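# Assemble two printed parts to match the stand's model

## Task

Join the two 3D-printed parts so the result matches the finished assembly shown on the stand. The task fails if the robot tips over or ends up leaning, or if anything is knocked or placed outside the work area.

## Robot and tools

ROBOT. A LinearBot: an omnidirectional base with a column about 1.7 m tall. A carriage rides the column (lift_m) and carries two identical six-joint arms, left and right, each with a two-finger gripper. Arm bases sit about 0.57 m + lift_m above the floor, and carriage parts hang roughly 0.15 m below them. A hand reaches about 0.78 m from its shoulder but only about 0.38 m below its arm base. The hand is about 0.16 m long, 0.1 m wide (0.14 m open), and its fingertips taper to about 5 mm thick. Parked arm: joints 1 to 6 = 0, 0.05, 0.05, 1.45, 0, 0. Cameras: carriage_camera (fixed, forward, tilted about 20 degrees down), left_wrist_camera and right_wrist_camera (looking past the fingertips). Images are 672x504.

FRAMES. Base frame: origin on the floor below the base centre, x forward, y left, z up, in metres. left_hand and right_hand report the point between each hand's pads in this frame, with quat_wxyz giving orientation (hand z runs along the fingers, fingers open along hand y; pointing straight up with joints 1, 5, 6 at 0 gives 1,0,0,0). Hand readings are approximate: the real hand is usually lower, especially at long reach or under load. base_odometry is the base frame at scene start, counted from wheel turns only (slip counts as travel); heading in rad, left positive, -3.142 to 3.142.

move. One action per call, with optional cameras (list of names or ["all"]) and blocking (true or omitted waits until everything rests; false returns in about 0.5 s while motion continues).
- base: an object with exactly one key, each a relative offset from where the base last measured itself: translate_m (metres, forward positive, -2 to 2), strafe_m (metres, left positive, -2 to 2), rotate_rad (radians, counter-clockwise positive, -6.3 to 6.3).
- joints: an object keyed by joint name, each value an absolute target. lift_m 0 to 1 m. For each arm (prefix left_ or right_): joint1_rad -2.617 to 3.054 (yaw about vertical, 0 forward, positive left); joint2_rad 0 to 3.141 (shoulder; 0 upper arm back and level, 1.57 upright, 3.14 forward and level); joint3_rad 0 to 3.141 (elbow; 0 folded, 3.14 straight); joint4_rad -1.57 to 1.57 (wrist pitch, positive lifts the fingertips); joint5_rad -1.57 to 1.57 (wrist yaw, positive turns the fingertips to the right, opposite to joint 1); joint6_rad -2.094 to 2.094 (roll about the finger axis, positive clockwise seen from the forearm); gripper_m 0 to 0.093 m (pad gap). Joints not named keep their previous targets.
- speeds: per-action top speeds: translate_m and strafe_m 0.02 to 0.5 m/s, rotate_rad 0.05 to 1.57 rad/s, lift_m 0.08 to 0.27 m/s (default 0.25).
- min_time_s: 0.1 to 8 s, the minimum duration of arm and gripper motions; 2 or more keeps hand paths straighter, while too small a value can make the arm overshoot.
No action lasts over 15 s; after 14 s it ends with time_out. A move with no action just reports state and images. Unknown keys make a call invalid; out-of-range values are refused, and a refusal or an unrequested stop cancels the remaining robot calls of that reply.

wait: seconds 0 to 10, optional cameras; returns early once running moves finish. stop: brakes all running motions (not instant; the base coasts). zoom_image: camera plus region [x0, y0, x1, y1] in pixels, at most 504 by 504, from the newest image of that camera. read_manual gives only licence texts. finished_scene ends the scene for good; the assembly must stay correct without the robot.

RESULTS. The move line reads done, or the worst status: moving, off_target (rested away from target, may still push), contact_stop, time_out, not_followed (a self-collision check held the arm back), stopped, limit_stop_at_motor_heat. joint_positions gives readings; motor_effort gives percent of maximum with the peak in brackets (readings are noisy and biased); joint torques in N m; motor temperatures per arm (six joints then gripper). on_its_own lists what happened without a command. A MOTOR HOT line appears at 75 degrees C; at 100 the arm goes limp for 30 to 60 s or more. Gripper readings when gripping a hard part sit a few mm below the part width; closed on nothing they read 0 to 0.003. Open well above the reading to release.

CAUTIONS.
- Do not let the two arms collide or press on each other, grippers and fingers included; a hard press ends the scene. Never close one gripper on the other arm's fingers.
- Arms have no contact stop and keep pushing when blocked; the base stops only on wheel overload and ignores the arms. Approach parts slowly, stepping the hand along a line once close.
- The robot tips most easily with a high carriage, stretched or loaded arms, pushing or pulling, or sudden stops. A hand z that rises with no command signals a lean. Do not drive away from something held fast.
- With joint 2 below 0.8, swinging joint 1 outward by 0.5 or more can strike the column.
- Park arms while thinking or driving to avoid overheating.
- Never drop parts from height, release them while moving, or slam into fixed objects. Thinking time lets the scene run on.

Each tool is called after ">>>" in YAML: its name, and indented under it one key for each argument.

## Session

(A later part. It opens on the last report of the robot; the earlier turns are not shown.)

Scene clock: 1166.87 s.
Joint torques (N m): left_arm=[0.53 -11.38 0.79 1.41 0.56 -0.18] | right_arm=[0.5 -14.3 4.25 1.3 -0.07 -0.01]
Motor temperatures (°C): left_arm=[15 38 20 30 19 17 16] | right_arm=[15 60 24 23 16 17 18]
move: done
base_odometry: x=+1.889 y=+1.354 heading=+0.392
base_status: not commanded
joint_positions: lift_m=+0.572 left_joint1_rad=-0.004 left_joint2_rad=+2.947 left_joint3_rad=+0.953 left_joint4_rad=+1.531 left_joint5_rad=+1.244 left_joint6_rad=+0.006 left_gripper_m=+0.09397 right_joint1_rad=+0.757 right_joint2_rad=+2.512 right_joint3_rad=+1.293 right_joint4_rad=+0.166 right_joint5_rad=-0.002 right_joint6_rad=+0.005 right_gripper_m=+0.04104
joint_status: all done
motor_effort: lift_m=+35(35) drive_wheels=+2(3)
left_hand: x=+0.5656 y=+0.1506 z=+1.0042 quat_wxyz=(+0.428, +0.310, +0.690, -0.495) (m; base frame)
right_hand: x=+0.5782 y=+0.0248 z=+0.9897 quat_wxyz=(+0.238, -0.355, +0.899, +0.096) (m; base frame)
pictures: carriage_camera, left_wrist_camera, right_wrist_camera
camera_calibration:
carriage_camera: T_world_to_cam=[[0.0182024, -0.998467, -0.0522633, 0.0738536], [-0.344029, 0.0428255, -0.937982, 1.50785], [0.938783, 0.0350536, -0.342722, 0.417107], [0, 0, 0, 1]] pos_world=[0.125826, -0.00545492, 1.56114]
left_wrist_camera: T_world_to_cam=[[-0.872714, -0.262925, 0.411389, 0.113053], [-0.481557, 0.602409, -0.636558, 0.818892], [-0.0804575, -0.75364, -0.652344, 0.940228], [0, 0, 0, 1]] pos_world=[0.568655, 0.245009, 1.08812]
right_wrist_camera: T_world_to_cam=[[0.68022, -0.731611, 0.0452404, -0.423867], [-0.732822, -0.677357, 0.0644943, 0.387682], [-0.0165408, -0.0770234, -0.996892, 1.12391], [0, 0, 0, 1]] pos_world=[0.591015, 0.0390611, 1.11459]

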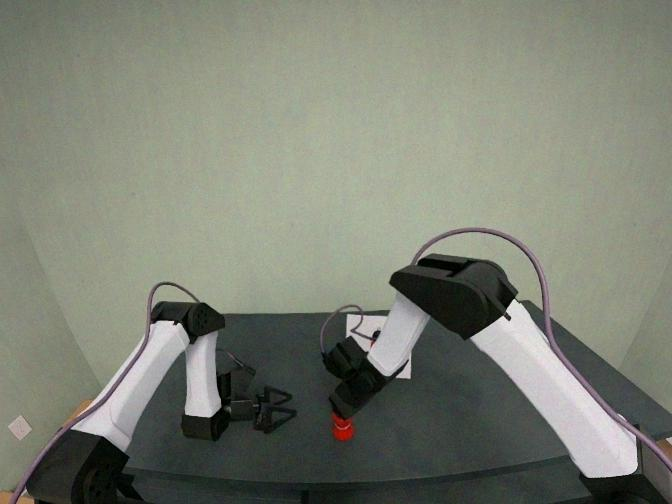

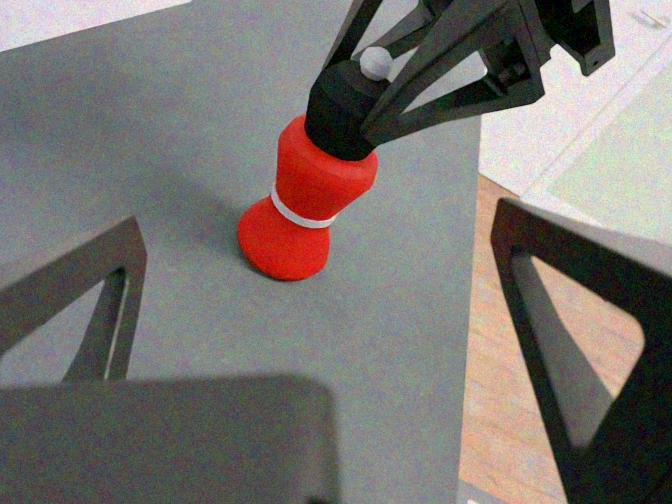

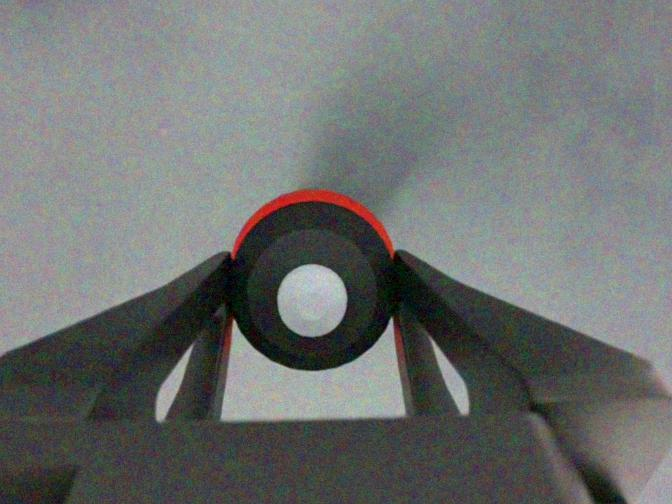

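>>> move:
  joints: {"right_gripper_m": 0.07}
  min_time_s: 1.5
  cameras: ["left_wrist_camera", "right_wrist_camera"]

>>> zoom_image:
  camera: "left_wrist_camera"
  region: [210, 20, 410, 300]

>>> zoom_image:
  camera: "right_wrist_camera"
  region: [160, 150, 460, 400]

Scene clock: 1190.53 s.
Joint torques (N m): left_arm=[0.57 -11.36 0.76 1.42 0.57 -0.19] | right_arm=[0.5 -14.3 4.26 1.28 -0.08 0]
Motor temperatures (°C): left_arm=[15 39 20 30 19 17 16] | right_arm=[15 60 24 24 16 17 18]
move: done
base_odometry: x=+1.889 y=+1.354 heading=+0.392
base_status: not commanded
joint_positions: lift_m=+0.572 left_joint1_rad=-0.004 left_joint2_rad=+2.947 left_joint3_rad=+0.953 left_joint4_rad=+1.531 left_joint5_rad=+1.244 left_joint6_rad=+0.006 left_gripper_m=+0.09397 right_joint1_rad=+0.757 right_joint2_rad=+2.512 right_joint3_rad=+1.293 right_joint4_rad=+0.167 right_joint5_rad=-0.002 right_joint6_rad=+0.005 right_gripper_m=+0.06987
joint_status: all done
motor_effort: lift_m=+35(35) drive_wheels=+2(2)
left_hand: x=+0.5656 y=+0.1506 z=+1.0042 quat_wxyz=(+0.428, +0.310, +0.690, -0.495) (m; base frame)
right_hand: x=+0.5782 y=+0.0249 z=+0.9898 quat_wxyz=(+0.238, -0.355, +0.899, +0.096) (m; base frame)
pictures: left_wrist_camera, right_wrist_camera
camera_calibration:
left_wrist_camera: T_world_to_cam=[[-0.872714, -0.262925, 0.411389, 0.113053], [-0.481557, 0.602409, -0.636558, 0.818892], [-0.0804575, -0.75364, -0.652344, 0.940228], [0, 0, 0, 1]] pos_world=[0.568655, 0.245009, 1.08812]
right_wrist_camera: T_world_to_cam=[[0.680206, -0.731624, 0.0452219, -0.423838], [-0.732841, -0.677377, 0.0640658, 0.388172], [-0.0162398, -0.0767184, -0.996921, 1.12375], [0, 0, 0, 1]] pos_world=[0.591015, 0.0390609, 1.11459]

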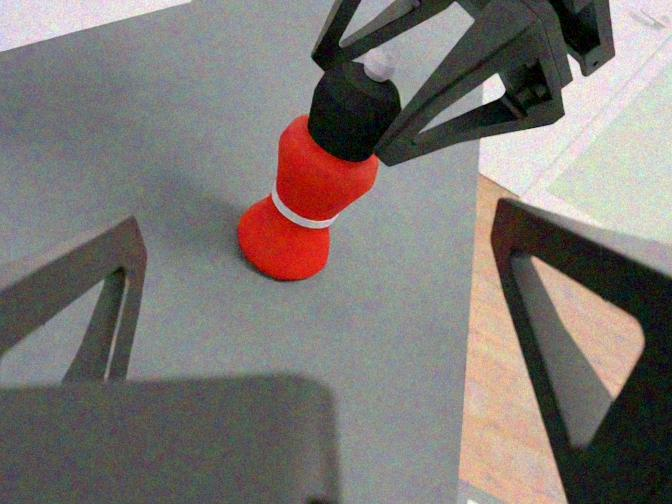

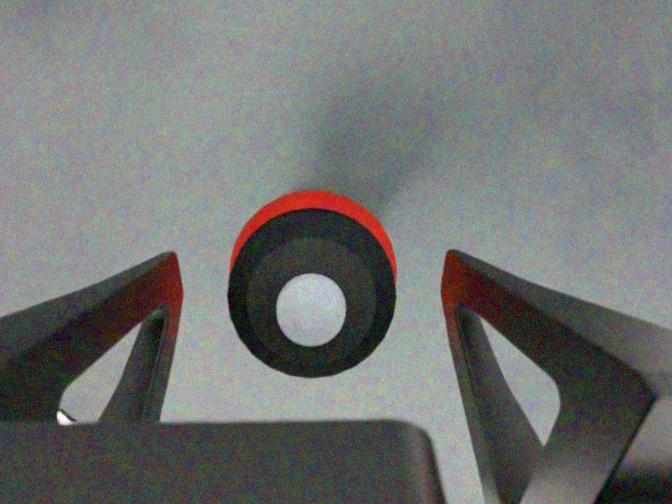

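Scaled by 1.800 from the camera's 672x504 image, which has a finer 960x720 frame.

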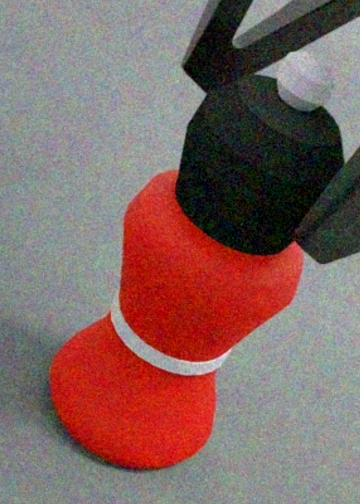

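Scaled by 1.680 from the camera's 672x504 image, which has a finer 960x720 frame.

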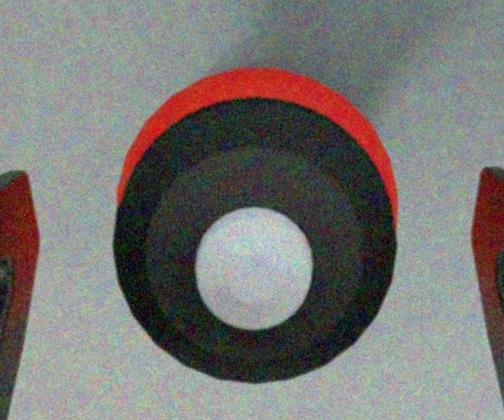

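>>> zoom_image:
  camera: "left_wrist_camera"
  region: [280, 50, 410, 180]

Scaled by 3.877 from the camera's 672x504 image, which has a finer 960x720 frame.

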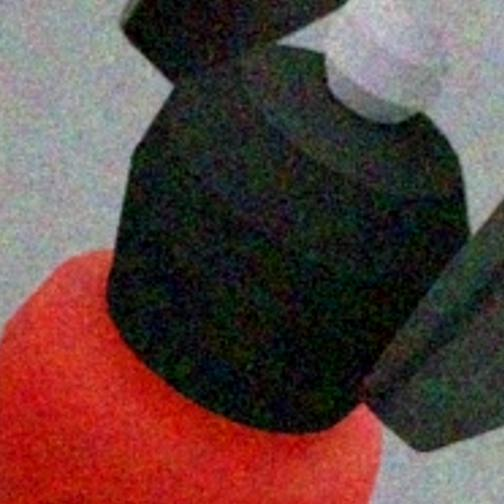

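>>> move:
  joints: {"lift_m": 0.66, "right_gripper_m": 0.092}
  speeds: {"lift_m": 0.1}

>>> move:
  joints: {"right_joint1_rad": 0.0, "right_joint2_rad": 2.16, "right_joint3_rad": 0.6, "right_joint4_rad": 1.0}
  min_time_s: 2.5

>>> move:
  joints: {"lift_m": 0.54, "left_joint5_rad": 1.0}
  speeds: {"lift_m": 0.12}
  min_time_s: 1
  cameras: ["all"]

>>> zoom_image:
  camera: "left_wrist_camera"
  region: [0, 0, 336, 252]

>>> zoom_image:
  camera: "carriage_camera"
  region: [300, 290, 430, 440]

Scene clock: 1259.97 s.
Joint torques (N m): left_arm=[0.5 -11.36 0.75 1.41 0.58 -0.19] | right_arm=[0.5 -14.58 4.64 1.22 -0.07 0]
Motor temperatures (°C): left_arm=[15 40 20 30 19 17 16] | right_arm=[15 62 23 25 16 17 16]
move: done
base_odometry: x=+1.889 y=+1.354 heading=+0.392
base_status: not commanded
joint_positions: lift_m=+0.660 left_joint1_rad=-0.004 left_joint2_rad=+2.947 left_joint3_rad=+0.953 left_joint4_rad=+1.531 left_joint5_rad=+1.244 left_joint6_rad=+0.006 left_gripper_m=+0.09397 right_joint1_rad=+0.757 right_joint2_rad=+2.515 right_joint3_rad=+1.289 right_joint4_rad=+0.173 right_joint5_rad=-0.002 right_joint6_rad=+0.005 right_gripper_m=+0.09186
joint_status: all done
motor_effort: lift_m=+35(43) drive_wheels=+2(3)
left_hand: x=+0.5655 y=+0.1506 z=+1.0921 quat_wxyz=(+0.428, +0.310, +0.690, -0.495) (m; base frame)
right_hand: x=+0.5773 y=+0.0240 z=+1.0761 quat_wxyz=(+0.237, -0.355, +0.899, +0.096) (m; base frame)
pictures: none

Scene clock: 1262.77 s.
Joint torques (N m): left_arm=[0.53 -11.43 0.75 1.41 0.57 -0.18] | right_arm=[-0.24 -13.41 2.93 1.86 -0.08 -0.01]
Motor temperatures (°C): left_arm=[15 40 20 30 19 17 16] | right_arm=[15 62 23 25 16 17 16]
move: done
base_odometry: x=+1.889 y=+1.354 heading=+0.392
base_status: not commanded
joint_positions: lift_m=+0.660 left_joint1_rad=-0.004 left_joint2_rad=+2.947 left_joint3_rad=+0.953 left_joint4_rad=+1.531 left_joint5_rad=+1.244 left_joint6_rad=+0.006 left_gripper_m=+0.09397 right_joint1_rad=+0.004 right_joint2_rad=+2.187 right_joint3_rad=+0.611 right_joint4_rad=+0.992 right_joint5_rad=-0.002 right_joint6_rad=+0.005 right_gripper_m=+0.09186
joint_status: all done
motor_effort: lift_m=+35(35) drive_wheels=+2(3)
left_hand: x=+0.5655 y=+0.1506 z=+1.0921 quat_wxyz=(+0.428, +0.310, +0.690, -0.495) (m; base frame)
right_hand: x=+0.6551 y=-0.3146 z=+1.1803 quat_wxyz=(+0.473, +0.000, +0.881, +0.003) (m; base frame)
pictures: none

Scene clock: 1264.17 s.
Joint torques (N m): left_arm=[0.49 -11.55 0.8 1.55 0.32 -0.19] | right_arm=[-0.25 -12.19 3.28 1.83 -0.07 -0.01]
Motor temperatures (°C): left_arm=[15 40 20 30 19 17 16] | right_arm=[15 62 23 25 16 17 16]
move: done
base_odometry: x=+1.889 y=+1.354 heading=+0.392
base_status: not commanded
joint_positions: lift_m=+0.540 left_joint1_rad=-0.004 left_joint2_rad=+2.947 left_joint3_rad=+0.953 left_joint4_rad=+1.529 left_joint5_rad=+1.013 left_joint6_rad=+0.006 left_gripper_m=+0.09397 right_joint1_rad=+0.004 right_joint2_rad=+2.176 right_joint3_rad=+0.608 right_joint4_rad=+0.998 right_joint5_rad=-0.002 right_joint6_rad=+0.005 right_gripper_m=+0.09186
joint_status: all done
motor_effort: lift_m=+31(33) drive_wheels=-3(3)
left_hand: x=+0.5981 y=+0.1676 z=+0.9560 quat_wxyz=(+0.460, +0.259, +0.743, -0.412) (m; base frame)
right_hand: x=+0.6566 y=-0.3146 z=+1.0658 quat_wxyz=(+0.479, +0.000, +0.878, +0.003) (m; base frame)
pictures: carriage_camera, left_wrist_camera, right_wrist_camera
camera_calibration:
carriage_camera: T_world_to_cam=[[0.0182024, -0.998467, -0.0522633, 0.0721968], [-0.344029, 0.0428255, -0.937982, 1.47811], [0.938783, 0.0350536, -0.342722, 0.406242], [0, 0, 0, 1]] pos_world=[0.125826, -0.00545492, 1.52944]
left_wrist_camera: T_world_to_cam=[[-0.795496, -0.476924, 0.373806, 0.191259], [-0.602131, 0.552905, -0.575964, 0.816045], [0.0680118, -0.683256, -0.727004, 0.895055], [0, 0, 0, 1]] pos_world=[0.582637, 0.251573, 1.04923]
right_wrist_camera: T_world_to_cam=[[-0.0236202, -0.999059, 0.0363736, -0.341521], [-0.914185, 0.00685968, -0.405239, 1.04527], [0.404608, -0.0428241, -0.913487, 0.820162], [0, 0, 0, 1]] pos_world=[0.615661, -0.313247, 1.18521]

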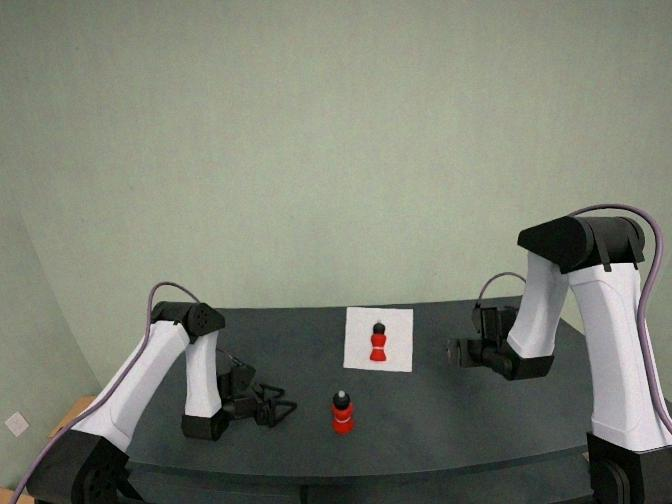

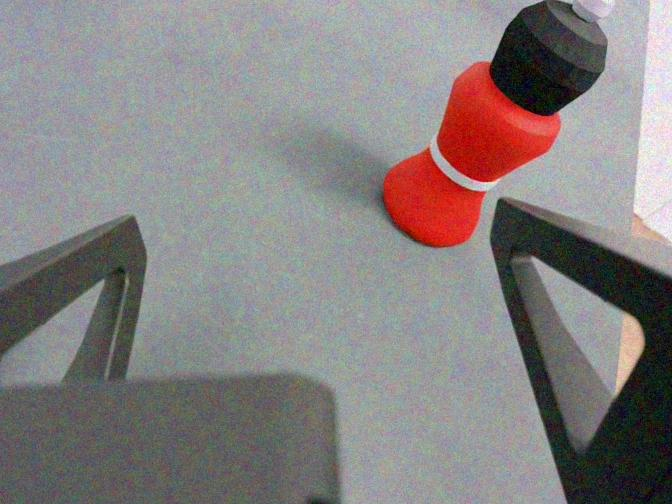

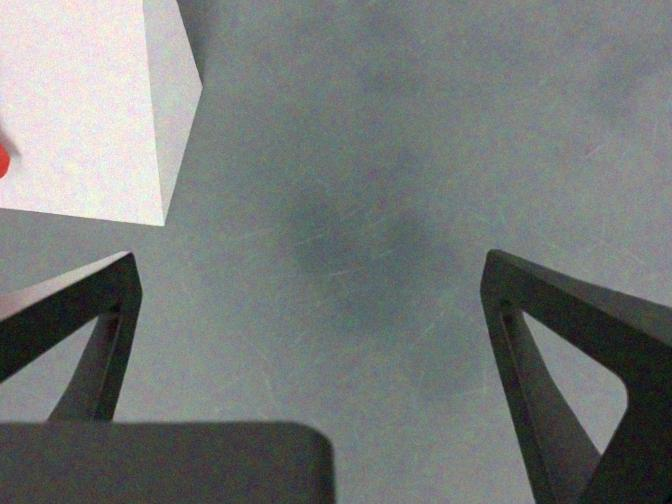

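Scaled by 1.500 from the camera's 672x504 image, which has a finer 960x720 frame.

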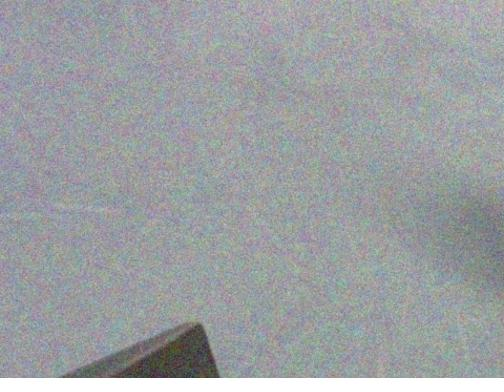

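Scaled by 3.360 from the camera's 672x504 image, which has a finer 960x720 frame.

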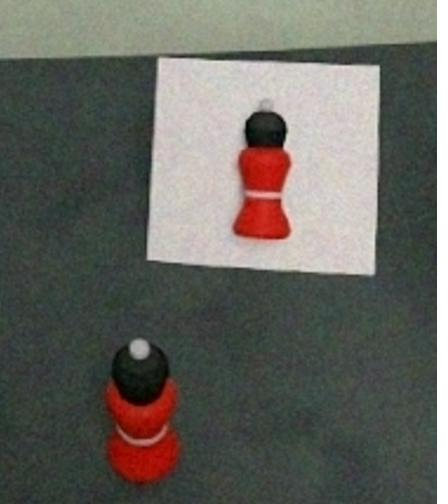

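>>> zoom_image:
  camera: "left_wrist_camera"
  region: [370, 0, 630, 260]

>>> zoom_image:
  camera: "carriage_camera"
  region: [345, 300, 415, 375]

>>> zoom_image:
  camera: "carriage_camera"
  region: [315, 380, 375, 440]

Scaled by 1.938 from the camera's 672x504 image, which has a finer 960x720 frame.

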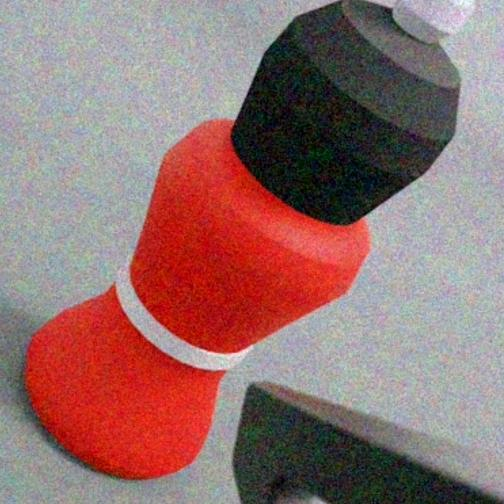

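Scaled by 6.720 from the camera's 672x504 image, which has a finer 960x720 frame.

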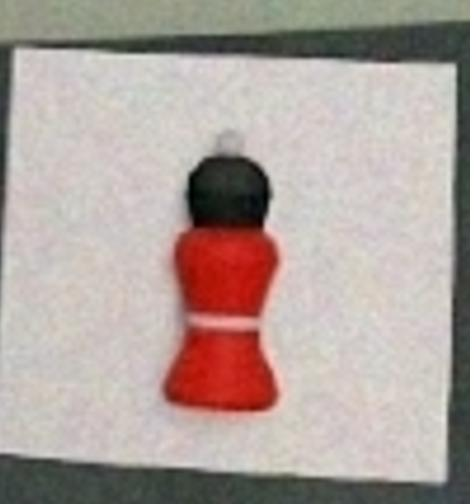

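Scaled by 8.400 from the camera's 672x504 image, which has a finer 960x720 frame.

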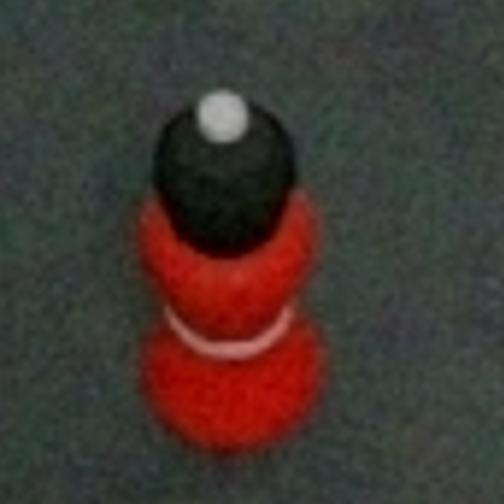

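>>> move:
  joints: {"left_joint1_rad": 0.05, "left_joint2_rad": 1.6, "left_joint3_rad": 0.5, "left_joint4_rad": 1.3, "left_joint5_rad": 0.0, "left_joint6_rad": 0, "right_joint1_rad": 0.0, "right_joint2_rad": 1.6, "right_joint3_rad": 0.5, "right_joint4_rad": 1.3}
  min_time_s: 2
  cameras: ["carriage_camera"]

>>> zoom_image:
  camera: "carriage_camera"
  region: [315, 380, 375, 440]

Scene clock: 1367.23 s.
Joint torques (N m): left_arm=[0.62 -9.33 5.87 1.63 0.03 -0.21] | right_arm=[-0.24 -9.72 5.46 1.91 -0.08 -0.01]
Motor temperatures (°C): left_arm=[15 41 20 31 18 17 16] | right_arm=[15 56 21 31 16 17 15]
move: done
base_odometry: x=+1.889 y=+1.354 heading=+0.392
base_status: not commanded
joint_positions: lift_m=+0.540 left_joint1_rad=+0.045 left_joint2_rad=+1.621 left_joint3_rad=+0.507 left_joint4_rad=+1.312 left_joint5_rad=+0.013 left_joint6_rad=+0.006 left_gripper_m=+0.09397 right_joint1_rad=+0.004 right_joint2_rad=+1.619 right_joint3_rad=+0.514 right_joint4_rad=+1.293 right_joint5_rad=-0.002 right_joint6_rad=+0.005 right_gripper_m=+0.09186
joint_status: all done
motor_effort: lift_m=+31(31) drive_wheels=-3(3)
left_hand: x=+0.6551 y=+0.3342 z=+1.3464 quat_wxyz=(+0.773, -0.007, +0.634, +0.016) (m; base frame)
right_hand: x=+0.6571 y=-0.3145 z=+1.3455 quat_wxyz=(+0.770, +0.000, +0.638, +0.004) (m; base frame)
pictures: carriage_camera
camera_calibration:
carriage_camera: T_world_to_cam=[[0.0182024, -0.998467, -0.0522633, 0.0721968], [-0.344029, 0.0428255, -0.937982, 1.47811], [0.938783, 0.0350536, -0.342722, 0.406242], [0, 0, 0, 1]] pos_world=[0.125826, -0.00545492, 1.52944]

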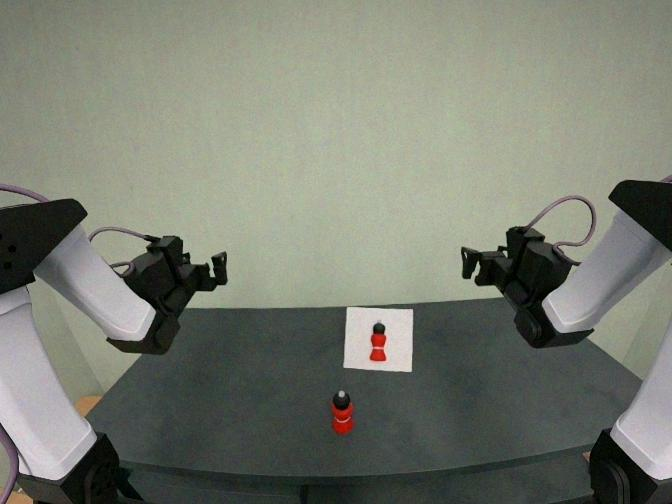

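Scaled by 8.400 from the camera's 672x504 image, which has a finer 960x720 frame.

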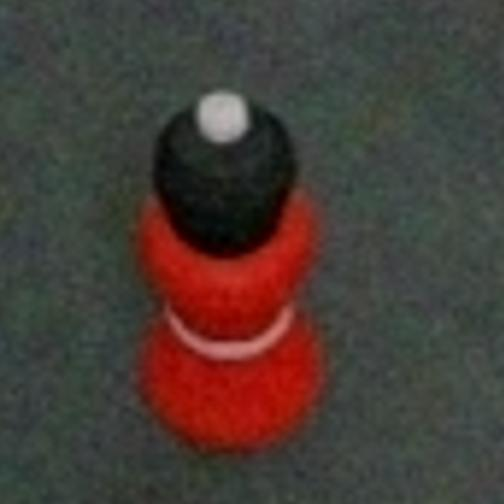

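>>> finished_scene:
  scene: 1

The scene is finished: the task was done.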